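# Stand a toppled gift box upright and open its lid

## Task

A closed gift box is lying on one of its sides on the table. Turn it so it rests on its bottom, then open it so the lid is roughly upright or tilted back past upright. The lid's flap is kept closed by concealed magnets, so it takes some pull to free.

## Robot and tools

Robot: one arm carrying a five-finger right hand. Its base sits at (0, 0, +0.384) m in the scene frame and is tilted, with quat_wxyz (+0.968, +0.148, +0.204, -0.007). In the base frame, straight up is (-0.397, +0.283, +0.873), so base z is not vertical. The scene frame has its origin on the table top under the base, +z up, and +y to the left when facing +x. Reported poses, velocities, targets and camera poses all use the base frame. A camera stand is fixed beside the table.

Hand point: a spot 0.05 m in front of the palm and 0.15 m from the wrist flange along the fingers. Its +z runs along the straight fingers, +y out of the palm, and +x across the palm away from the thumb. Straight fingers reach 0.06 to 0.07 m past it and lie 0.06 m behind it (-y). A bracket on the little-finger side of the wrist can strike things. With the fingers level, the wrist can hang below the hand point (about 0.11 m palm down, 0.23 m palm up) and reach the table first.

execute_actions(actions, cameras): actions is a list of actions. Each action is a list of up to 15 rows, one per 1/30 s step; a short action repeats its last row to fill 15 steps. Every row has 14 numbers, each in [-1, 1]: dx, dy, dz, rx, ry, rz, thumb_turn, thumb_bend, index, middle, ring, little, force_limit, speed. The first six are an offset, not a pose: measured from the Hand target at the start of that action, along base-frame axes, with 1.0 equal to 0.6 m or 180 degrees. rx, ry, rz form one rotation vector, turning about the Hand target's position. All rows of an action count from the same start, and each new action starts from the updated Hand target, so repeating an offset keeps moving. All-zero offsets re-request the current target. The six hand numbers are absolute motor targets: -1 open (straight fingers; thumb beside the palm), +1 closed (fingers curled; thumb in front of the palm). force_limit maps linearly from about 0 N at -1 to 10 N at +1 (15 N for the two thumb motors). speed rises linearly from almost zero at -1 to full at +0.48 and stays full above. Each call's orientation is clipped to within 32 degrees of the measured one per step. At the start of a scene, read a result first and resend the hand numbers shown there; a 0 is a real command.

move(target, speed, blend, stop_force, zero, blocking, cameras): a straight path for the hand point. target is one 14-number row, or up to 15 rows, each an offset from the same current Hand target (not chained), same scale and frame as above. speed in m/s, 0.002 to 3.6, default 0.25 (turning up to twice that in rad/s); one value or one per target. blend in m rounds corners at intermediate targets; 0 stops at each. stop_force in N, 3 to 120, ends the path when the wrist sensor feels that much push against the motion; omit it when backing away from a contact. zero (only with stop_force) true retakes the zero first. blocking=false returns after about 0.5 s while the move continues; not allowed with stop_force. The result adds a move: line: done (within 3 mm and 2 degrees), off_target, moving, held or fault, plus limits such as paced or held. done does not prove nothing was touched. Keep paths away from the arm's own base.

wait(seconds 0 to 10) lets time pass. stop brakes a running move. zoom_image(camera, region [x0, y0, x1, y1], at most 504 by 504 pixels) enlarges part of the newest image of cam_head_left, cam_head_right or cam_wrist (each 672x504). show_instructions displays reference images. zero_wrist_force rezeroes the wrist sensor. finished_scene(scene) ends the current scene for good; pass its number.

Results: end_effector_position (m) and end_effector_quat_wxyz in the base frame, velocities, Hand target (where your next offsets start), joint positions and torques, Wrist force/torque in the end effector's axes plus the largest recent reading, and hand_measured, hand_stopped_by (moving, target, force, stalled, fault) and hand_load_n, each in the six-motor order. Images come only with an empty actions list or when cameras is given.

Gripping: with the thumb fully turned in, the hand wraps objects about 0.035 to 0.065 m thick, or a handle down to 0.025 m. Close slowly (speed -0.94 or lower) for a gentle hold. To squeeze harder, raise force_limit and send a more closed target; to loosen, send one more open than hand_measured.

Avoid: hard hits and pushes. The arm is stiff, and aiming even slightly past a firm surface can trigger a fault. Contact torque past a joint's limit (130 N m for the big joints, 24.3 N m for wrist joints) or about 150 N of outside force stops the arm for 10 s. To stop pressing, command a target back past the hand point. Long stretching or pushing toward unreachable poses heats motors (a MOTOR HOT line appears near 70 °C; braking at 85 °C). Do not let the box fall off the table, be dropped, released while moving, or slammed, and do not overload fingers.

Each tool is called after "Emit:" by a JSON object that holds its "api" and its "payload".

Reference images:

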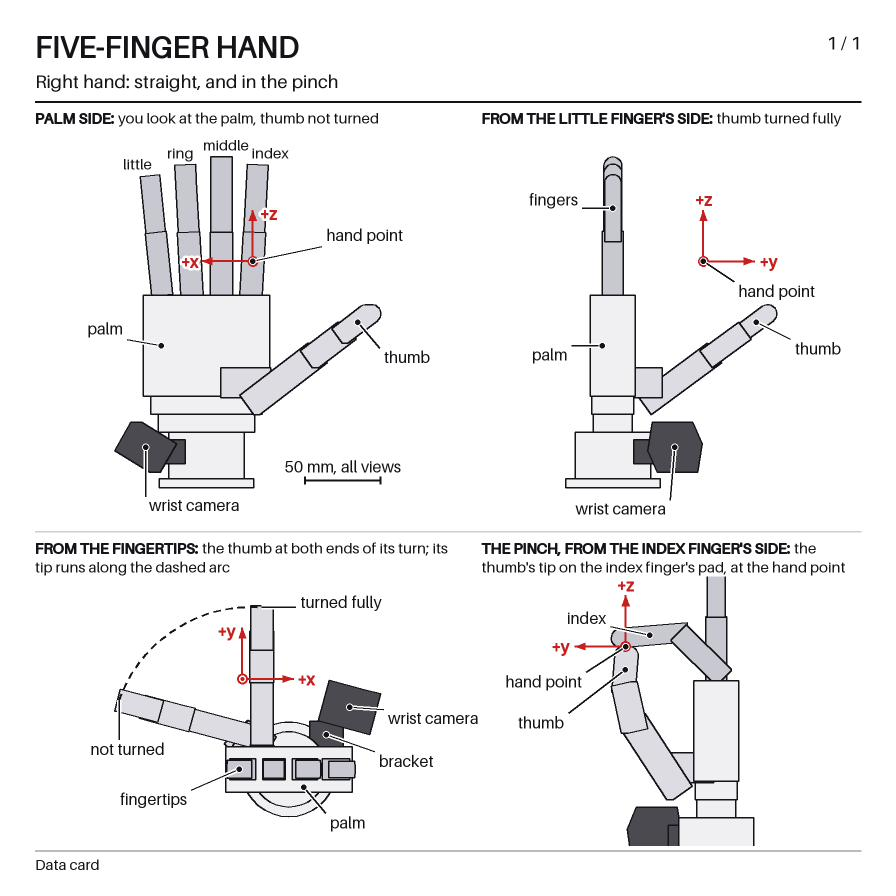

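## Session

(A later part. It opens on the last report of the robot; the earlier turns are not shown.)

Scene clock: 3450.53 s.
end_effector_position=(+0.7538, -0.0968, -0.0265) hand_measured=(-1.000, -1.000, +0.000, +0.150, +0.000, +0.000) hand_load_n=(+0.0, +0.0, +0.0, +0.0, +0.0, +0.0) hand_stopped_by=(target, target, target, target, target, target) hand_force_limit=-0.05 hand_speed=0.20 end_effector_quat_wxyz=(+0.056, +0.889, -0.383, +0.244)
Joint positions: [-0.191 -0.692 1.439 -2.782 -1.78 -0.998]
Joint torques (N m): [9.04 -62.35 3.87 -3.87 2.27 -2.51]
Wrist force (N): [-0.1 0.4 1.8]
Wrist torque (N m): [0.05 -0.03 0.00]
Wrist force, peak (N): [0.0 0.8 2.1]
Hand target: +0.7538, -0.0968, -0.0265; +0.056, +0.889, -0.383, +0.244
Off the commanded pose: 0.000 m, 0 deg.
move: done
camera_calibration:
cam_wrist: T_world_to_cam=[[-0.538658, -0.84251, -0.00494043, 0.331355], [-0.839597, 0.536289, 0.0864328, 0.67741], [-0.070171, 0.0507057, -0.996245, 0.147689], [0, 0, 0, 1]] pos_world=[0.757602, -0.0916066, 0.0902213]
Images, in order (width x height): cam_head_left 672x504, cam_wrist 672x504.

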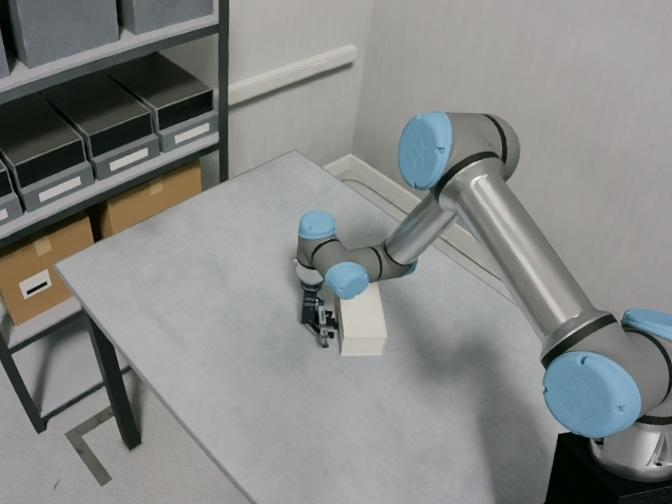

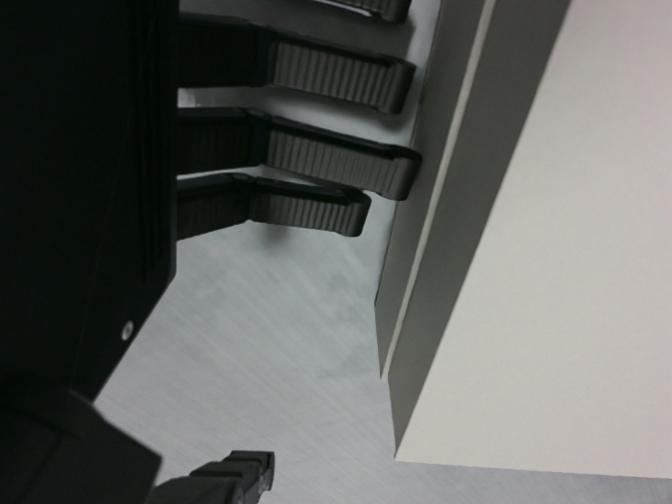

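Emit:
{"api": "move", "payload": {"target": [[0.01772,0.01747,0.00238,0,0,0,-1,-1,0,0.15,0,0,-0.05,0.2],[0.00581,0.02598,0.02857,-0.01764,0.0126,0.0388,-1,-1,0,0.15,0,0,-0.05,0.2],[0.00581,0.02598,0.02857,-0.01764,0.0126,0.0388,-1,-1,0,-0.2,0,0,-0.05,0.2]], "speed": 0.06, "cameras": ["cam_head_left","cam_wrist"]}}

Scene clock: 3531.40 s.
end_effector_position=(+0.7572, -0.0813, -0.0094) hand_measured=(-1.000, -1.000, +0.000, -0.200, +0.000, +0.000) hand_load_n=(+0.0, +0.0, +0.0, +0.0, +0.0, +0.0) hand_stopped_by=(target, target, target, target, target, target) hand_force_limit=-0.05 hand_speed=0.20 end_effector_quat_wxyz=(+0.073, +0.913, -0.320, +0.240)
Joint positions: [-0.158 -0.713 1.434 -2.751 -1.795 -1.107]
Joint torques (N m): [21.68 -62.06 2.41 -2.68 -2.02 -2.6]
Wrist force (N): [0.2 0.6 1.6]
Wrist torque (N m): [0.06 -0.08 0.03]
Wrist force, peak (N): [0.0 1.3 2.2]
Hand target: +0.7573, -0.0813, -0.0094; +0.073, +0.913, -0.320, +0.240
Off the commanded pose: 0.000 m, 0 deg.
move: done
camera_calibration:
cam_wrist: T_world_to_cam=[[-0.431156, -0.900097, 0.0626847, 0.261028], [-0.895321, 0.435408, 0.0939114, 0.704584], [-0.111823, -0.0156325, -0.993605, 0.190374], [0, 0, 0, 1]] pos_world=[0.764661, -0.0688548, 0.106625]
Images, in order (width x height): cam_head_left 672x504, cam_wrist 672x504.

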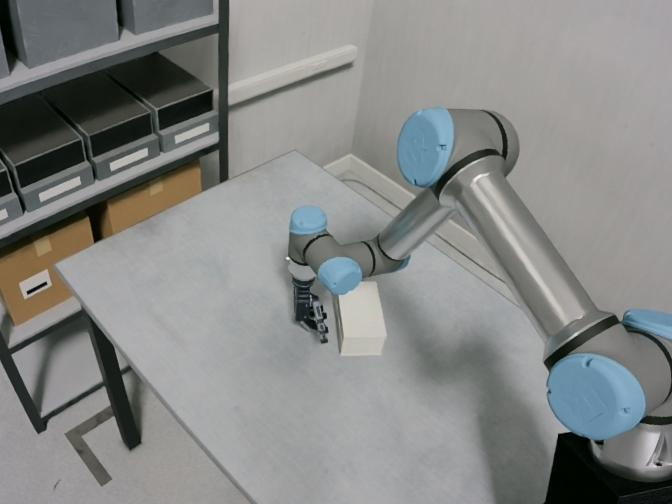

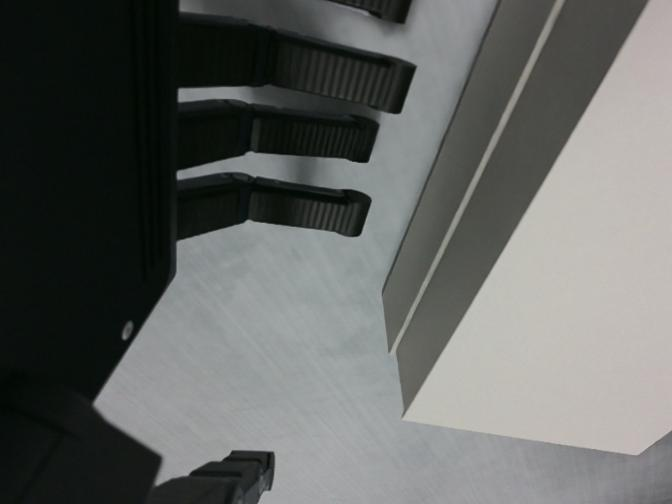

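Emit:
{"api": "move", "payload": {"target": [0,0,0,0,0,0,-1,-1,-0.05,-0.2,-0.05,0,-0.05,0.2], "speed": 0.03}}

Emit:
{"api": "move", "payload": {"target": [-0.03249,-0.04425,-0.00517,0,0,0,-1,-1,-0.05,-0.2,-0.05,0,-0.05,0.2], "speed": 0.012, "stop_force": 3, "cameras": ["cam_head_left","cam_wrist"]}}

Scene clock: 3565.10 s.
end_effector_position=(+0.7573, -0.0813, -0.0094) hand_measured=(-1.000, -1.000, -0.050, -0.200, -0.050, +0.000) hand_load_n=(+0.0, +0.0, +0.0, +0.0, +0.0, +0.0) hand_stopped_by=(target, target, target, target, target, target) hand_force_limit=-0.05 hand_speed=0.20 end_effector_quat_wxyz=(+0.073, +0.913, -0.320, +0.240)
Joint positions: [-0.158 -0.713 1.434 -2.751 -1.795 -1.107]
Joint torques (N m): [21.3 -61.22 2.49 -3.61 1.96 -2.43]
Wrist force (N): [0.0 0.6 1.7]
Wrist torque (N m): [0.05 -0.05 0.02]
Wrist force, peak (N): [0.1 0.9 2.2]
Hand target: +0.7573, -0.0813, -0.0094; +0.073, +0.913, -0.320, +0.240
Off the commanded pose: 0.000 m, 0 deg.
move: done

Scene clock: 3568.83 s.
end_effector_position=(+0.7378, -0.1078, -0.0125) hand_measured=(-1.000, -1.000, -0.050, -0.200, -0.050, +0.000) hand_load_n=(+0.0, +0.0, +0.0, +0.0, +0.0, +0.0) hand_stopped_by=(target, target, target, target, target, target) hand_force_limit=-0.05 hand_speed=0.20 end_effector_quat_wxyz=(+0.073, +0.913, -0.320, +0.240)
Joint positions: [-0.2 -0.741 1.507 -2.804 -1.776 -1.146]
Joint torques (N m): [8.26 -61.16 3.7 -3.97 2.15 -2.61]
Wrist force (N): [0.1 0.7 2.0]
Wrist torque (N m): [0.05 -0.06 0.02]
Wrist force, peak (N): [0.1 0.6 2.2]
Hand target: +0.7378, -0.1078, -0.0125; +0.073, +0.913, -0.320, +0.240
Off the commanded pose: 0.000 m, 0 deg.
move: done
camera_calibration:
cam_wrist: T_world_to_cam=[[-0.431156, -0.900097, 0.0626847, 0.228866], [-0.895321, 0.435408, 0.0939114, 0.698989], [-0.111823, -0.0156325, -0.993605, 0.184796], [0, 0, 0, 1]] pos_world=[0.745161, -0.0954548, 0.103625]
Images, in order (width x height): cam_head_left 672x504, cam_wrist 672x504.

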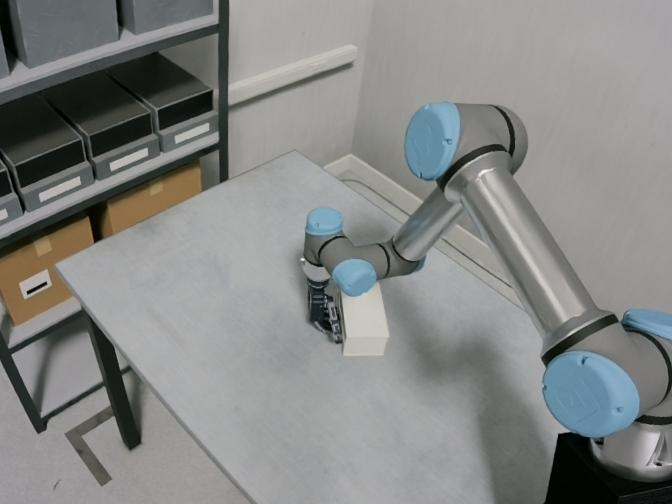

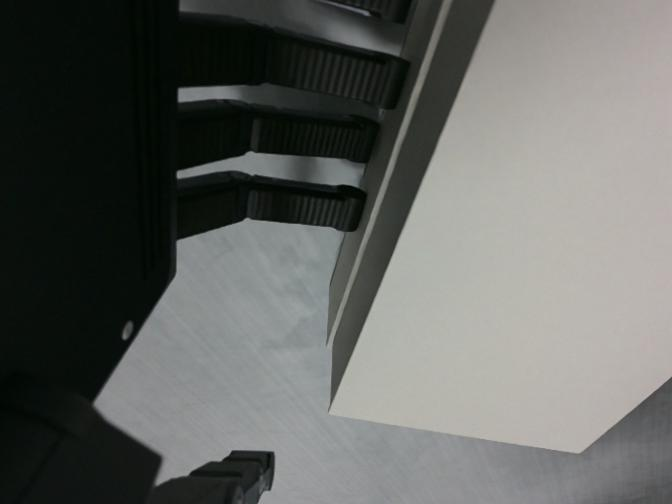

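Emit:
{"api": "move", "payload": {"target": [-0.00621,-0.00783,-0.00028,0,0,0,-1,-1,-0.05,-0.2,-0.05,0,-0.05,0.2], "speed": 0.012, "stop_force": 3}}

Emit:
{"api": "move", "payload": {"target": [0,0,0,0,0,0,-1,-1,0.3,-0.2,0.3,0,-0.3,-0.5], "speed": 0.012, "cameras": ["cam_head_left","cam_wrist"]}}

Scene clock: 3593.63 s.
end_effector_position=(+0.7340, -0.1125, -0.0127) hand_measured=(-1.000, -1.000, -0.050, -0.200, -0.050, +0.000) hand_load_n=(+0.0, +0.0, +0.0, +0.0, +0.0, +0.0) hand_stopped_by=(target, target, target, target, target, target) hand_force_limit=-0.05 hand_speed=0.20 end_effector_quat_wxyz=(+0.073, +0.913, -0.320, +0.240)
Joint positions: [-0.208 -0.747 1.52 -2.813 -1.773 -1.153]
Joint torques (N m): [8.41 -60.28 3.97 -3.96 2.18 -2.62]
Wrist force (N): [0.1 0.7 1.9]
Wrist torque (N m): [0.06 -0.05 0.01]
Wrist force, peak (N): [0.2 0.9 2.2]
Hand target: +0.7340, -0.1125, -0.0127; +0.073, +0.913, -0.320, +0.240
Off the commanded pose: 0.000 m, 0 deg.
move: done

Scene clock: 3594.17 s.
end_effector_position=(+0.7340, -0.1125, -0.0127) hand_measured=(-1.000, -1.000, +0.300, -0.200, +0.300, +0.000) hand_load_n=(+0.0, +0.0, +0.5, +0.0, +0.0, +0.0) hand_stopped_by=(target, target, target, target, target, target) hand_force_limit=-0.30 hand_speed=-0.50 end_effector_quat_wxyz=(+0.073, +0.913, -0.320, +0.240)
Joint positions: [-0.208 -0.747 1.52 -2.813 -1.773 -1.153]
Joint torques (N m): [8.85 -60.82 3.03 -3.82 1.17 -2.65]
Wrist force (N): [-0.2 0.8 2.0]
Wrist torque (N m): [0.06 -0.01 0.00]
Wrist force, peak (N): [0.2 0.9 2.1]
Hand target: +0.7340, -0.1125, -0.0127; +0.073, +0.913, -0.320, +0.240
Off the commanded pose: 0.000 m, 0 deg.
move: done
camera_calibration:
cam_wrist: T_world_to_cam=[[-0.431075, -0.900137, 0.0626769, 0.222947], [-0.89536, 0.435327, 0.0939178, 0.697672], [-0.111824, -0.0156327, -0.993605, 0.1841], [0, 0, 0, 1]] pos_world=[0.741361, -0.100155, 0.103425]
Images, in order (width x height): cam_head_left 672x504, cam_wrist 672x504.

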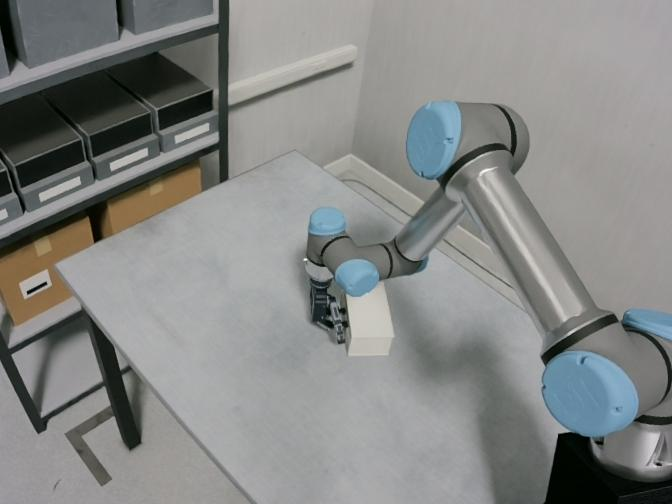

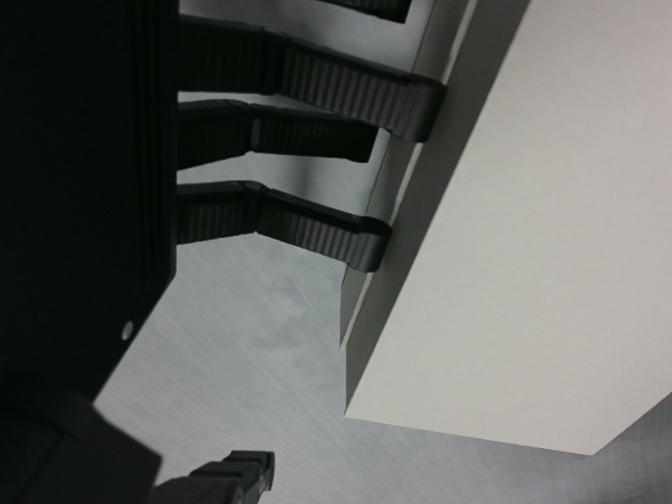

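Emit:
{"api": "move", "payload": {"target": [[0,0,0,0,0,0,-1,-1,-0.05,-0.2,-0.05,0,-0.3,-0.3],[-0.01862,-0.0235,-0.00083,0,0,0,-1,-1,-0.05,-0.2,-0.05,0,-0.3,-0.3],[-0.01862,-0.0235,-0.00083,0,0,0,-1,-1,0.3,-0.2,0.3,0,-0.3,-0.5]], "speed": 0.03, "cameras": ["cam_head_left","cam_wrist"]}}

Scene clock: 3614.20 s.
end_effector_position=(+0.7229, -0.1266, -0.0132) hand_measured=(-1.000, -1.000, +0.300, -0.200, +0.300, +0.000) hand_load_n=(+0.0, +0.0, +0.0, +0.0, +0.0, +0.0) hand_stopped_by=(target, target, target, target, target, target) hand_force_limit=-0.30 hand_speed=-0.50 end_effector_quat_wxyz=(+0.073, +0.913, -0.320, +0.240)
Joint positions: [-0.232 -0.763 1.558 -2.839 -1.762 -1.175]
Joint torques (N m): [7.64 -60.36 4.83 -3.95 1.99 -2.58]
Wrist force (N): [-0.1 0.8 1.9]
Wrist torque (N m): [0.07 -0.02 0.00]
Wrist force, peak (N): [-1.0 -5.1 -14.6]
Hand target: +0.7229, -0.1266, -0.0132; +0.073, +0.913, -0.320, +0.240
Off the commanded pose: 0.000 m, 0 deg.
move: done
camera_calibration:
cam_wrist: T_world_to_cam=[[-0.431156, -0.900097, 0.0626847, 0.205564], [-0.895321, 0.435408, 0.0939114, 0.6939], [-0.111823, -0.0156325, -0.993605, 0.182141], [0, 0, 0, 1]] pos_world=[0.730261, -0.114255, 0.102925]
Images, in order (width x height): cam_head_left 672x504, cam_wrist 672x504.

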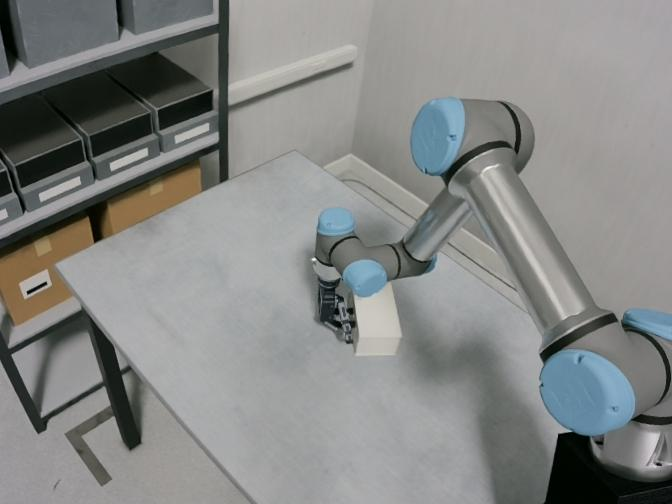

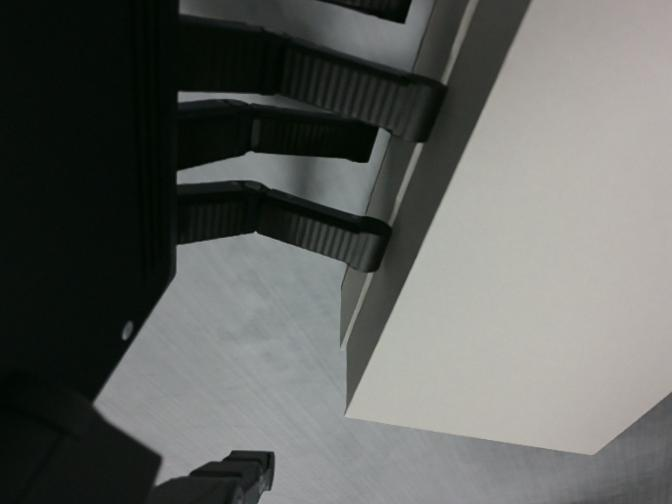

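Emit:
{"api": "zoom_image", "payload": {"camera": "cam_wrist", "region": [230, 40, 482, 292]}}

Scaled by 2.000 from the camera's 672x504 image, which has a finer 960x720 frame.

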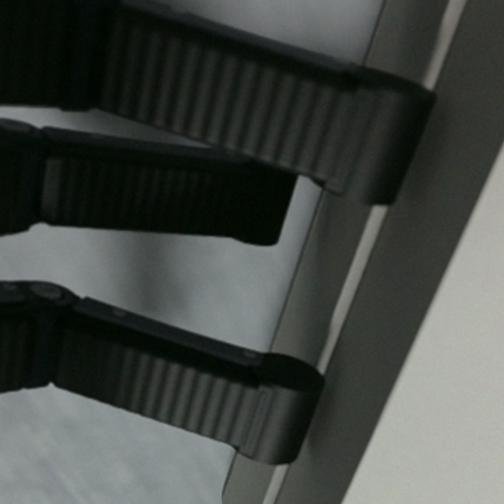

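Emit:
{"api": "zoom_image", "payload": {"camera": "cam_head_left", "region": [310, 270, 420, 370]}}

Emit:
{"api": "zoom_image", "payload": {"camera": "cam_wrist", "region": [310, 220, 440, 430]}}

Scaled by 4.582 from the camera's 672x504 image, which has a finer 960x720 frame.

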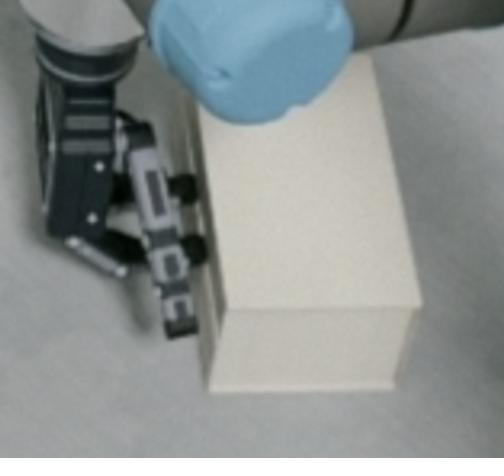

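Scaled by 2.400 from the camera's 672x504 image, which has a finer 960x720 frame.

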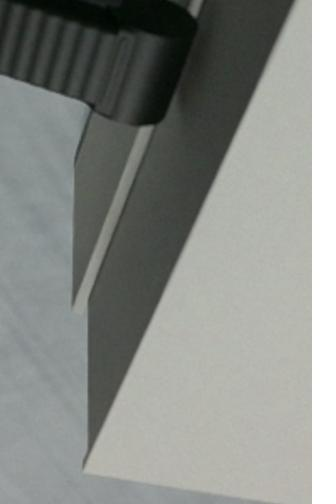

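Emit:
{"api": "move", "payload": {"target": [[-0.0071,0.10552,0.15344,0,0,0,-1,-1,0.3,-0.2,0.3,0,-0.3,-0.5],[-0.12892,0.22046,0.04158,-0.315,-0.3106,-0.0424,-1,-1,0.3,-0.2,0.3,0,-0.3,-0.5]], "speed": [0.1,0.2], "cameras": ["cam_head_left","cam_wrist"]}}

Scene clock: 3767.17 s.
end_effector_position=(+0.6511, -0.0007, +0.0167) hand_measured=(-1.000, -1.000, +0.300, -0.200, +0.300, +0.000) hand_load_n=(+0.0, +0.0, +0.0, +0.0, +0.0, +0.0) hand_stopped_by=(target, target, target, target, target, target) hand_force_limit=-0.30 hand_speed=-0.50 end_effector_quat_wxyz=(+0.319, +0.594, -0.244, +0.697)
Joint positions: [0.169 -0.229 1.348 -4.573 -2.536 -1.87]
Joint torques (N m): [14.4 -53.81 10.94 1.14 -2.14 2.17]
Wrist force (N): [0.1 0.5 2.5]
Wrist torque (N m): [0.07 0.01 -0.14]
Wrist force, peak (N): [1.9 0.1 2.7]
Hand target: +0.6511, -0.0007, +0.0167; +0.319, +0.594, -0.244, +0.697 (not the last commanded pose)
Off the commanded pose: 0.010 m, 8 deg.
move: held (a check stopped the path); path passed 1 of 2 targets; limits=held
pose unreachable: on one or more control steps of this call, first in action 0 (counted from 0), an arm could not follow its commanded pose, so it was not sent that pose on those steps. It may still have moved: this result reports where it is.
cause: moving toward the commanded pose would bring two parts of the arm too close to each other (joints 4 (wrist 1) to 6 (wrist 3) lie between them).
camera_calibration:
cam_wrist: T_world_to_cam=[[-0.711085, -0.647904, 0.27309, 0.464951], [-0.458672, 0.133078, -0.878584, 0.303756], [0.532896, -0.750007, -0.391805, -0.224576], [0, 0, 0, 1]] pos_world=[0.58962, 0.0923869, 0.051911]
Images, in order (width x height): cam_head_left 672x504, cam_wrist 672x504.

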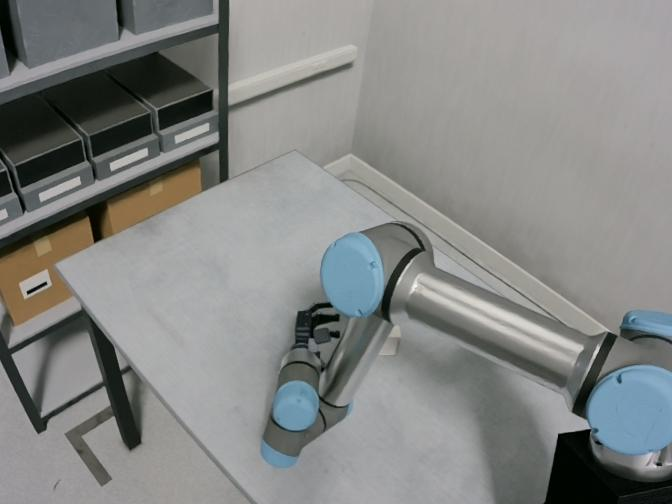

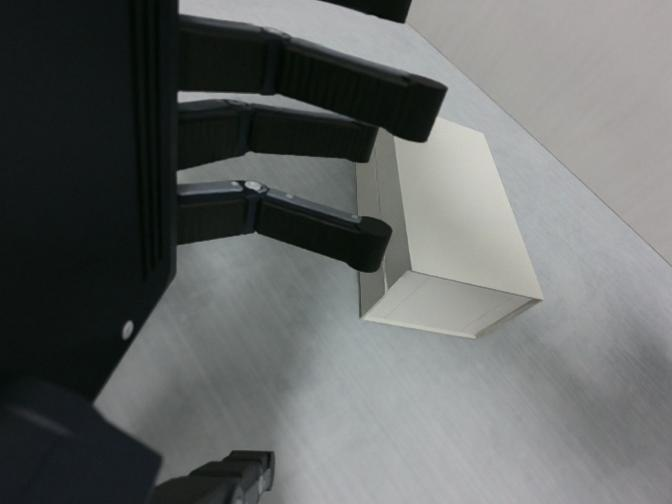

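Emit:
{"api": "zoom_image", "payload": {"camera": "cam_wrist", "region": [340, 220, 560, 350]}}

Scaled by 2.291 from the camera's 672x504 image, which has a finer 960x720 frame.

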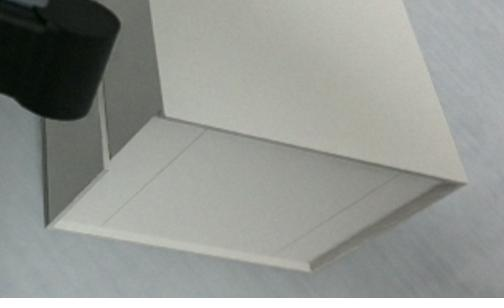

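Emit:
{"api": "move", "payload": {"target": [0.01861,-0.03729,0.13516,0.2835,0.2796,0.0381,-1,-1,0.3,-0.2,0.3,0,-0.3,-0.5], "speed": 0.2}}

Emit:
{"api": "move", "payload": {"target": [0.17494,-0.30328,0.17815,0.1941,-0.1387,-0.4268,-1,-1,0.3,-0.2,0.3,0,-0.3,-0.5], "speed": 0.2, "cameras": ["cam_head_left","cam_wrist"]}}

Scene clock: 3941.83 s.
end_effector_position=(+0.6623, -0.0231, +0.0979) hand_measured=(-1.000, -1.000, +0.300, -0.200, +0.300, +0.000) hand_load_n=(+0.0, +0.0, +0.0, +0.0, +0.0, +0.0) hand_stopped_by=(target, target, target, target, target, target) hand_force_limit=-0.30 hand_speed=-0.50 end_effector_quat_wxyz=(+0.072, +0.914, -0.323, +0.236)
Joint positions: [-0.09 -1.045 1.699 -2.66 -1.821 -1.036]
Joint torques (N m): [7.68 -45.88 -23.92 -0.16 2.02 -2.58]
Wrist force (N): [0.2 0.9 2.1]
Wrist torque (N m): [0.06 -0.10 0.06]
Wrist force, peak (N): [0.3 0.8 2.9]
Hand target: +0.6623, -0.0231, +0.0978; +0.072, +0.914, -0.323, +0.236
Off the commanded pose: 0.000 m, 0 deg.
move: done

Scene clock: 3946.37 s.
end_effector_position=(+0.7672, -0.2050, +0.2047) hand_measured=(-1.000, -1.000, +0.300, -0.200, +0.300, +0.000) hand_load_n=(+0.0, +0.0, +0.0, +0.0, +0.0, +0.0) hand_stopped_by=(target, target, target, target, target, target) hand_force_limit=-0.30 hand_speed=-0.50 end_effector_quat_wxyz=(+0.121, -0.435, +0.866, -0.217)
Joint positions: [-0.46 -0.968 1.247 -2.348 -1.637 0.163]
Joint torques (N m): [3.45 -42.49 -29.95 -0.02 2.29 2.19]
Wrist force (N): [-0.1 0.4 1.8]
Wrist torque (N m): [0.04 -0.05 -0.08]
Wrist force, peak (N): [0.0 1.0 2.4]
Hand target: +0.7672, -0.2051, +0.2047; +0.121, -0.434, +0.866, -0.217
Off the commanded pose: 0.000 m, 0 deg.
move: done
camera_calibration:
cam_wrist: T_world_to_cam=[[-0.803949, 0.316493, -0.503485, 0.791841], [0.104997, 0.908864, 0.40366, 0.0134747], [0.585355, 0.271658, -0.763912, -0.120679], [0, 0, 0, 1]] pos_world=[0.705826, -0.230076, 0.301053]
Images, in order (width x height): cam_head_left 672x504, cam_wrist 672x504.

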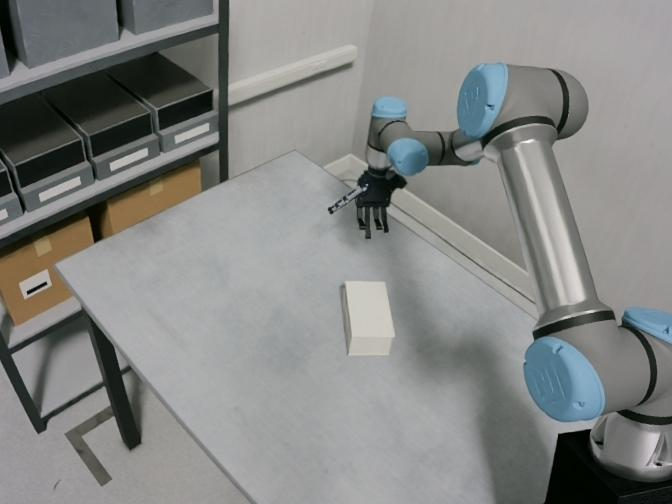

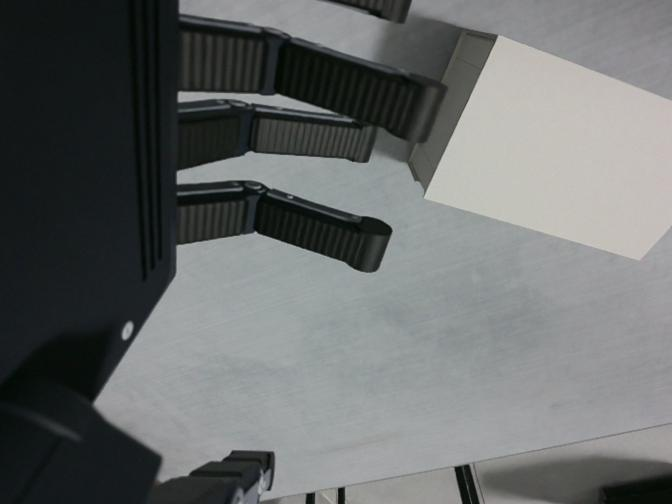

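Emit:
{"api": "zoom_image", "payload": {"camera": "cam_head_left", "region": [320, 260, 420, 370]}}

Emit:
{"api": "zoom_image", "payload": {"camera": "cam_wrist", "region": [380, 10, 580, 220]}}

Scaled by 4.582 from the camera's 672x504 image, which has a finer 960x720 frame.

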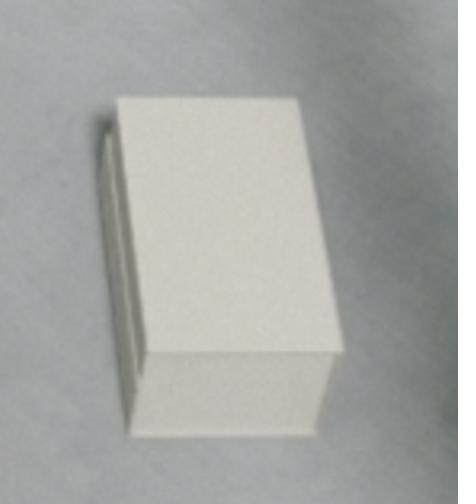

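Scaled by 2.400 from the camera's 672x504 image, which has a finer 960x720 frame.

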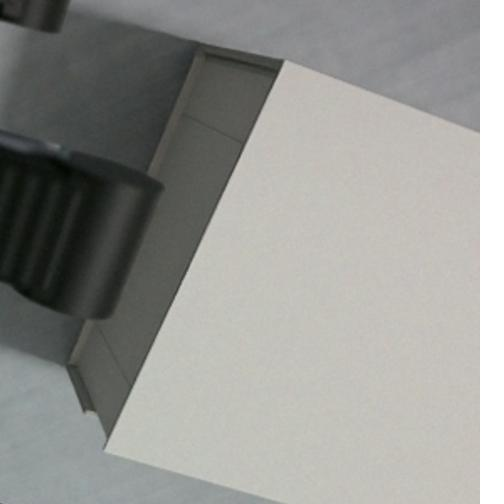

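Emit:
{"api": "move", "payload": {"target": [[0.0953,-0.0681,-0.2095,0.0044,-0.0031,-0.0097,-1,-1,0.3,-0.2,0.3,0,-0.3,-0.5],[0.06733,-0.03411,-0.23327,0.0044,-0.0031,-0.0097,-1,-1,0.3,-0.2,0.3,0,-0.3,-0.5]], "speed": [0.12,0.04], "cameras": ["cam_head_left","cam_wrist"]}}

Scene clock: 4004.93 s.
end_effector_position=(+0.8077, -0.2256, +0.0648) hand_measured=(-1.000, -1.000, +0.300, -0.200, +0.300, +0.000) hand_load_n=(+0.0, +0.0, +0.0, +0.0, +0.0, +0.0) hand_stopped_by=(target, target, target, target, target, target) hand_force_limit=-0.30 hand_speed=-0.50 end_effector_quat_wxyz=(+0.125, -0.419, +0.873, -0.215)
Joint positions: [-0.463 -0.736 1.223 -2.557 -1.635 0.196]
Joint torques (N m): [15.7 -66.68 -1.62 -3.87 -2.34 2.44]
Wrist force (N): [-0.2 0.5 2.0]
Wrist torque (N m): [0.03 -0.05 -0.07]
Wrist force, peak (N): [0.0 0.6 2.6]
Hand target: +0.8076, -0.2255, +0.0648; +0.125, -0.419, +0.873, -0.215
Off the commanded pose: 0.000 m, 0 deg.
move: done
camera_calibration:
cam_wrist: T_world_to_cam=[[-0.788779, 0.348114, -0.506601, 0.755561], [0.128905, 0.899529, 0.417411, 0.0621356], [0.601009, 0.263941, -0.754402, -0.26064], [0, 0, 0, 1]] pos_world=[0.744608, -0.25012, 0.160204]
Images, in order (width x height): cam_head_left 672x504, cam_wrist 672x504.

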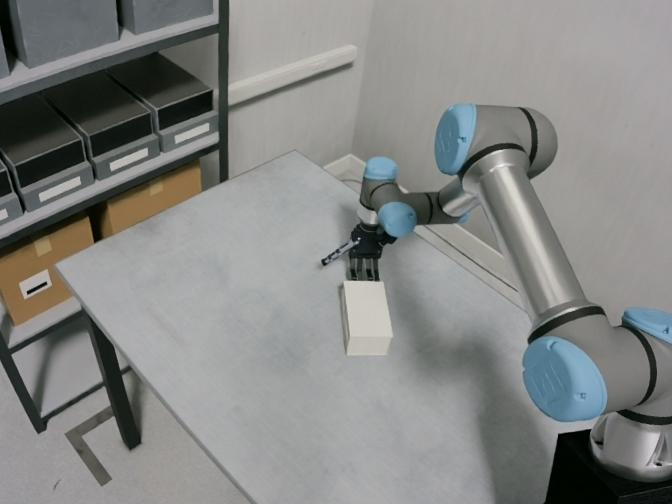

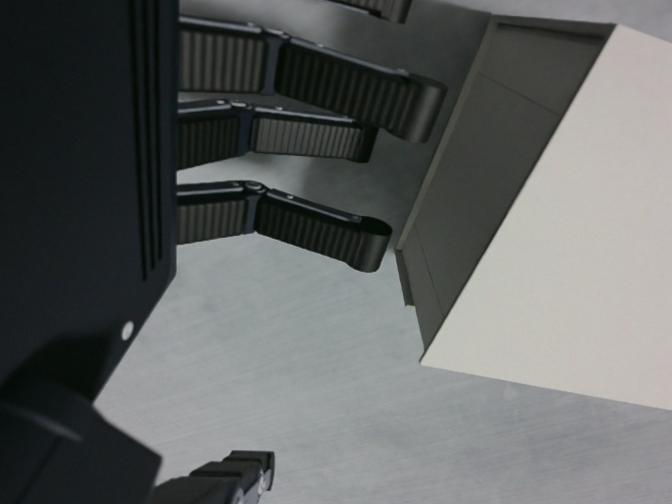

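Emit:
{"api": "move", "payload": {"target": [-0.02703,0.02212,-0.01948,0,0,0,-1,-1,0.3,-0.2,0.3,0,-0.3,-0.5], "speed": 0.015, "stop_force": 3}}

Emit:
{"api": "move", "payload": {"target": [-0.0073,0.0052,0.016,0,0,0,-1,-1,0.3,-0.2,0.3,0,-0.3,-0.5], "speed": 0.02, "stop_force": 4, "cameras": ["cam_head_left","cam_wrist"]}}

Scene clock: 4062.43 s.
end_effector_position=(+0.7914, -0.2123, +0.0531) hand_measured=(-1.000, -1.000, +0.300, -0.200, +0.300, +0.000) hand_load_n=(+0.0, +0.0, +0.0, +0.0, +0.0, +0.0) hand_stopped_by=(target, target, target, target, target, target) hand_force_limit=-0.30 hand_speed=-0.50 end_effector_quat_wxyz=(+0.125, -0.419, +0.873, -0.215)
Joint positions: [-0.457 -0.764 1.311 -2.616 -1.638 0.201]
Joint torques (N m): [15.76 -65.32 -0.06 -4.02 -2.34 2.2]
Wrist force (N): [0.2 0.5 2.1]
Wrist torque (N m): [0.04 -0.09 -0.05]
Wrist force, peak (N): [0.0 0.7 2.4]
Hand target: +0.7914, -0.2123, +0.0531; +0.125, -0.419, +0.873, -0.215
Off the commanded pose: 0.000 m, 0 deg.
move: done

Scene clock: 4064.03 s.
end_effector_position=(+0.7870, -0.2092, +0.0627) hand_measured=(-1.000, -1.000, +0.300, -0.200, +0.300, +0.000) hand_load_n=(+0.0, +0.0, +1.0, +0.0, +0.0, +0.0) hand_stopped_by=(target, target, target, target, target, target) hand_force_limit=-0.30 hand_speed=-0.50 end_effector_quat_wxyz=(+0.125, -0.419, +0.873, -0.215)
Joint positions: [-0.456 -0.786 1.325 -2.608 -1.639 0.202]
Joint torques (N m): [16.34 -66.26 0.25 -0.3 -2.37 2.31]
Wrist force (N): [0.0 0.5 2.6]
Wrist torque (N m): [0.06 -0.06 -0.06]
Wrist force, peak (N): [0.0 0.7 2.8]
Hand target: +0.7870, -0.2091, +0.0627; +0.125, -0.419, +0.873, -0.215
Off the commanded pose: 0.000 m, 0 deg.
move: done
camera_calibration:
cam_wrist: T_world_to_cam=[[-0.788731, 0.348134, -0.506662, 0.732354], [0.128896, 0.899525, 0.417421, 0.0508837], [0.601073, 0.263926, -0.754357, -0.254271], [0, 0, 0, 1]] pos_world=[0.723907, -0.23362, 0.158004]
Images, in order (width x height): cam_head_left 672x504, cam_wrist 672x504.

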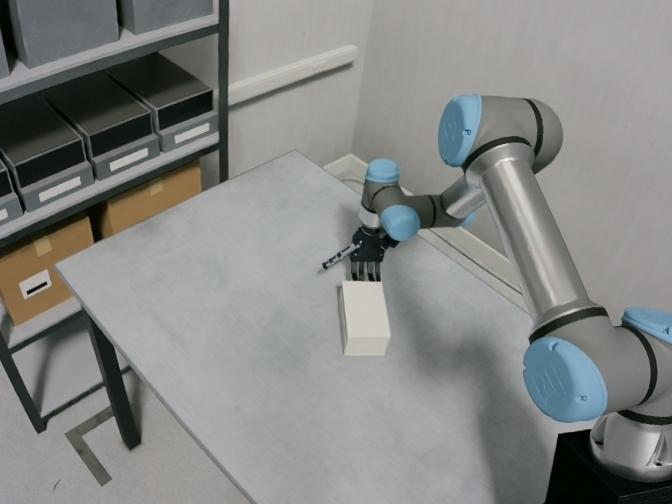

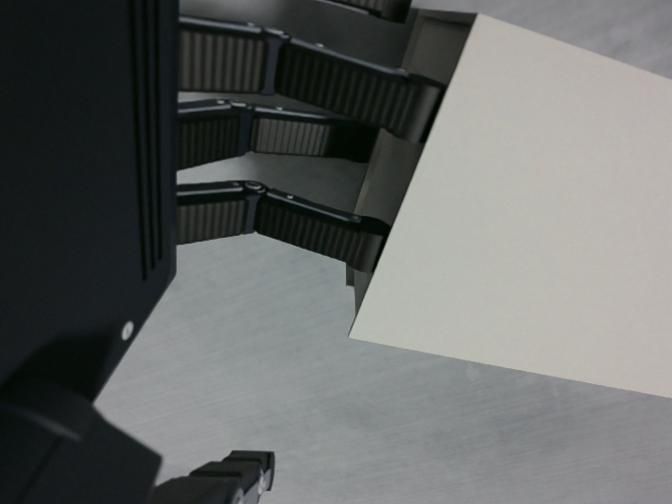

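Emit:
{"api": "move", "payload": {"target": [[0,0,0,0,0,0,1,-1,0.3,-0.2,0.3,0,-0.3,0.0],[0,0,0,0,0,0,1,-0.45,0.3,-0.2,0.3,0,-0.6,-0.7]], "speed": 0.02, "cameras": ["cam_head_left","cam_wrist"]}}

Scene clock: 4087.80 s.
end_effector_position=(+0.7870, -0.2091, +0.0627) hand_measured=(+1.000, -0.450, +0.300, -0.200, +0.300, +0.000) hand_load_n=(+0.0, -0.5, +0.5, +0.0, +0.0, +0.0) hand_stopped_by=(target, target, target, target, target, target) hand_force_limit=-0.60 hand_speed=-0.70 end_effector_quat_wxyz=(+0.125, -0.419, +0.873, -0.215)
Joint positions: [-0.456 -0.786 1.325 -2.608 -1.639 0.202]
Joint torques (N m): [15.5 -65.56 -5.8 -2.23 -1.84 1.14]
Wrist force (N): [-0.3 0.5 2.5]
Wrist torque (N m): [0.07 -0.03 -0.08]
Wrist force, peak (N): [0.1 0.8 2.9]
Hand target: +0.7870, -0.2091, +0.0627; +0.125, -0.419, +0.873, -0.215
Off the commanded pose: 0.000 m, 0 deg.
move: done
camera_calibration:
cam_wrist: T_world_to_cam=[[-0.788731, 0.348134, -0.506662, 0.732354], [0.128896, 0.899525, 0.417421, 0.0508837], [0.601073, 0.263926, -0.754357, -0.254271], [0, 0, 0, 1]] pos_world=[0.723907, -0.23362, 0.158004]
Images, in order (width x height): cam_head_left 672x504, cam_wrist 672x504.

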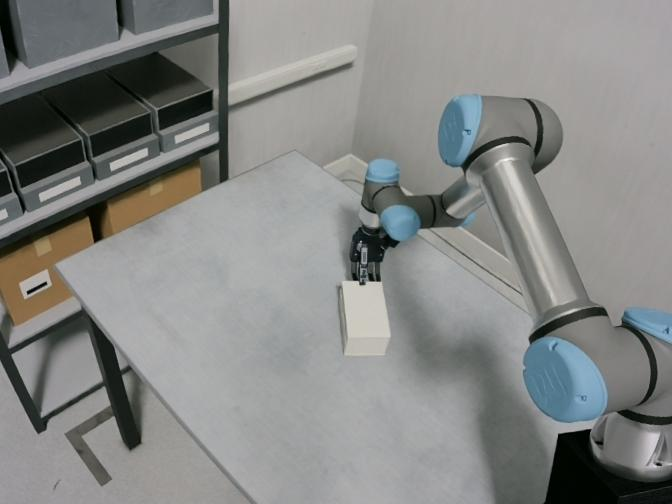

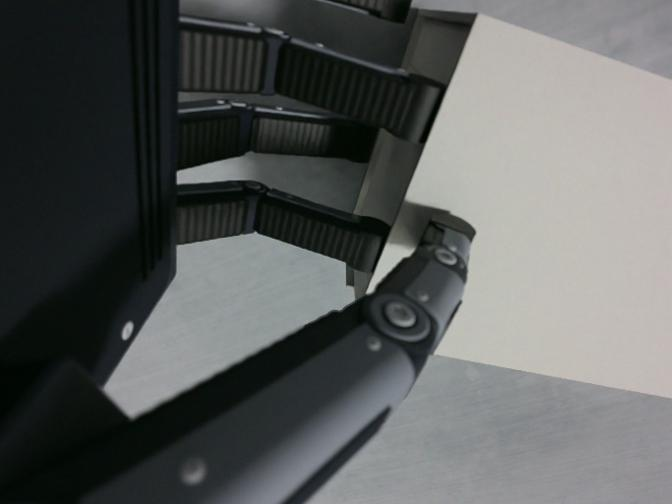

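Emit:
{"api": "move", "payload": {"target": [0,0,0,0,0,0,1,-0.45,0.6,-0.2,0.6,0,-0.3,-0.7], "speed": 0.02, "cameras": ["cam_head_left","cam_wrist"]}}

Scene clock: 4093.27 s.
end_effector_position=(+0.7870, -0.2091, +0.0627) hand_measured=(+1.000, -0.452, +0.380, -0.200, +0.600, +0.000) hand_load_n=(-1.0, +4.0, +4.0, +0.5, +0.5, +0.0) hand_stopped_by=(target, target, force, target, target, target) hand_force_limit=-0.30 hand_speed=-0.70 end_effector_quat_wxyz=(+0.125, -0.419, +0.873, -0.215)
Joint positions: [-0.456 -0.786 1.325 -2.608 -1.639 0.202]
Joint torques (N m): [15.14 -64.34 -15.25 -3.78 -1.21 -0.13]
Wrist force (N): [-0.1 0.5 2.4]
Wrist torque (N m): [0.04 -0.04 -0.04]
Wrist force, peak (N): [-0.1 0.8 2.8]
Hand target: +0.7870, -0.2091, +0.0627; +0.125, -0.419, +0.873, -0.215
Off the commanded pose: 0.000 m, 0 deg.
move: done
camera_calibration:
cam_wrist: T_world_to_cam=[[-0.788731, 0.348134, -0.506662, 0.732354], [0.128896, 0.899525, 0.417421, 0.0508837], [0.601073, 0.263926, -0.754357, -0.254271], [0, 0, 0, 1]] pos_world=[0.723907, -0.23362, 0.158004]
Images, in order (width x height): cam_head_left 672x504, cam_wrist 672x504.

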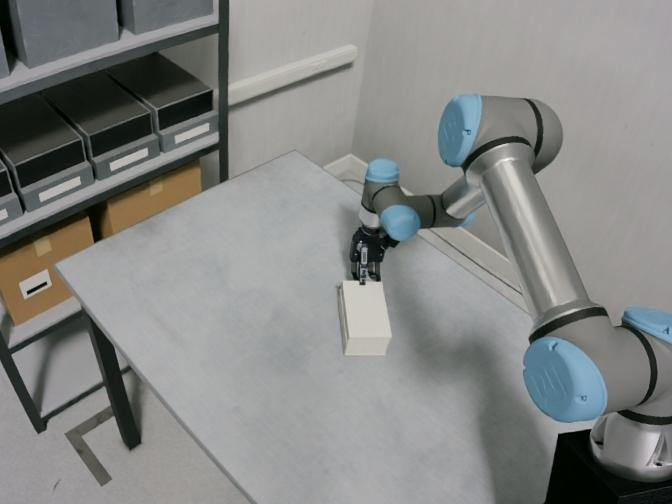

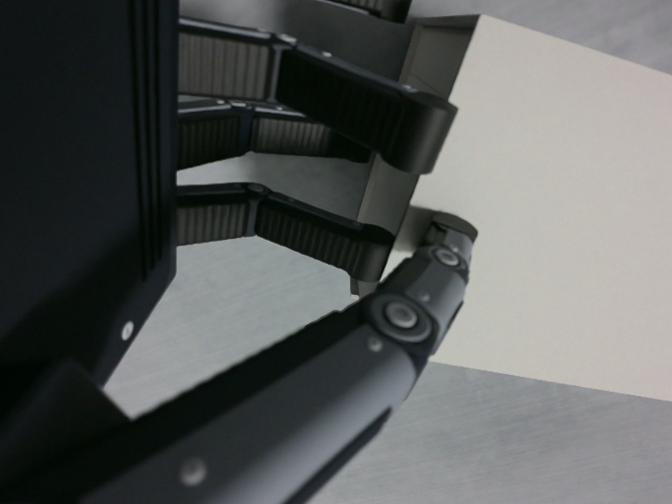

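Emit:
{"api": "move", "payload": {"target": [[0,0,0,0,0,0,1,-0.45,0.6,-0.2,1,0,-0.3,-0.5],[-0.02732,0.02066,0.02783,-0.0259,-0.0326,-0.0012,1,-0.45,0.6,-0.2,1,0,-0.3,-0.5],[-0.05701,0.04338,0.05105,-0.0517,-0.0653,-0.0023,1,-0.45,0.6,-0.2,1,0,-0.3,-0.5]], "speed": 0.04, "blend": [0,0.01,0], "cameras": ["cam_head_left","cam_wrist"]}}

Scene clock: 4133.47 s.
end_effector_position=(+0.7529, -0.1831, +0.0933) hand_measured=(+1.000, -0.452, +0.380, -0.200, +1.000, +0.000) hand_load_n=(-1.0, +3.5, +3.5, +0.0, +0.0, +0.0) hand_stopped_by=(target, target, force, target, target, target) hand_force_limit=-0.30 hand_speed=-0.50 end_effector_quat_wxyz=(+0.178, -0.401, +0.837, -0.327)
Joint positions: [-0.42 -0.923 1.631 -3.032 -1.712 0.202]
Joint torques (N m): [15.32 -60.95 1.88 -4.59 -2.46 -2.54]
Wrist force (N): [-0.2 1.5 2.7]
Wrist torque (N m): [0.17 -0.04 0.07]
Wrist force, peak (N): [0.3 1.4 3.0]
Hand target: +0.7528, -0.1831, +0.0933; +0.178, -0.401, +0.837, -0.327
Off the commanded pose: 0.000 m, 0 deg.
move: done
camera_calibration:
cam_wrist: T_world_to_cam=[[-0.661684, 0.254506, -0.705267, 0.617578], [0.0631561, 0.956204, 0.285806, 0.0912772], [0.747118, 0.144572, -0.648778, -0.359126], [0, 0, 0, 1]] pos_world=[0.671186, -0.192537, 0.176476]
Images, in order (width x height): cam_head_left 672x504, cam_wrist 672x504.

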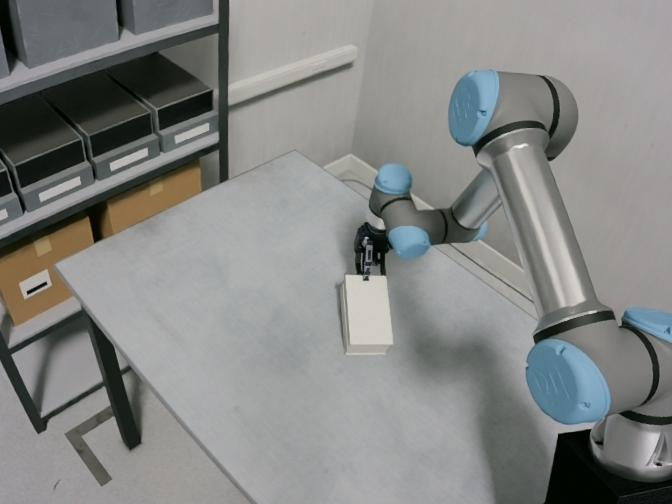

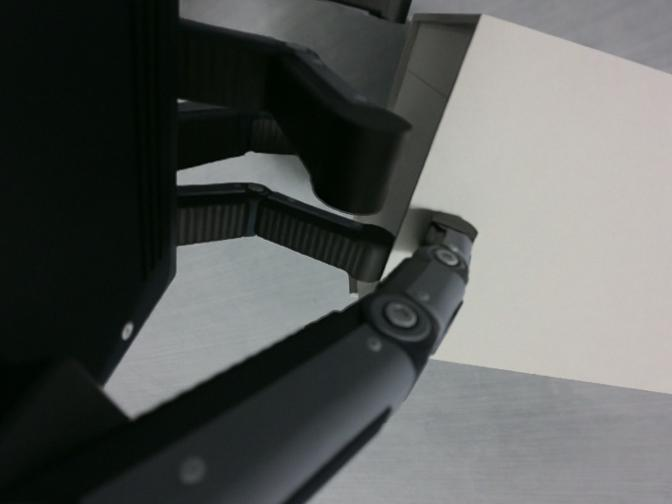

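Emit:
{"api": "move", "payload": {"target": [[-0.06444,0.04997,0.03121,-0.0517,-0.0653,-0.0023,1,-0.45,0.6,-0.2,1,0,-0.3,-0.5],[-0.13092,0.10242,0.03797,-0.1034,-0.1305,-0.0046,1,-0.45,0.6,-0.2,1,0,-0.3,-0.5]], "speed": 0.04, "blend": [0.01,0], "cameras": ["cam_head_left","cam_wrist"]}}

Scene clock: 4150.57 s.
end_effector_position=(+0.6743, -0.1217, +0.1161) hand_measured=(+1.000, -0.450, +0.380, -0.200, +1.000, +0.000) hand_load_n=(+0.0, +0.0, +0.5, +0.0, +0.0, +0.0) hand_stopped_by=(target, target, force, target, target, target) hand_force_limit=-0.30 hand_speed=-0.50 end_effector_quat_wxyz=(+0.275, -0.343, +0.723, -0.533)
Joint positions: [-0.31 -0.921 2.041 -3.961 -1.897 0.132]
Joint torques (N m): [17.06 -27.27 10.8 -4.26 -2.53 -2.39]
Wrist force (N): [0.3 1.7 2.0]
Wrist torque (N m): [0.36 -0.14 0.09]
Wrist force, peak (N): [0.6 1.6 2.7]
Hand target: +0.6743, -0.1217, +0.1161; +0.275, -0.343, +0.723, -0.533
Off the commanded pose: 0.000 m, 0 deg.
move: done
camera_calibration:
cam_wrist: T_world_to_cam=[[-0.31265, -0.0134714, -0.949773, 0.326457], [0.0220824, 0.999526, -0.0214463, 0.0995562], [0.949612, -0.0276784, -0.312204, -0.491126], [0, 0, 0, 1]] pos_world=[0.566247, -0.108705, 0.158864]
Images, in order (width x height): cam_head_left 672x504, cam_wrist 672x504.

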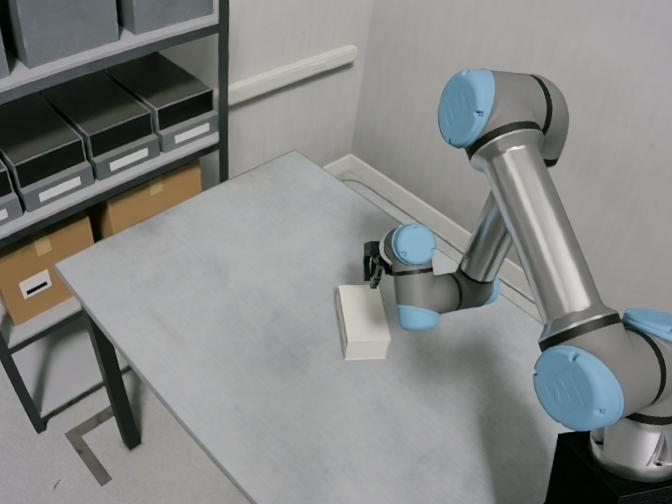

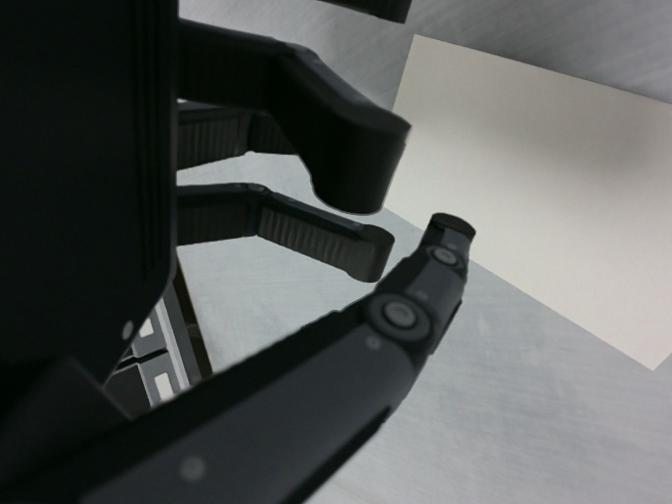

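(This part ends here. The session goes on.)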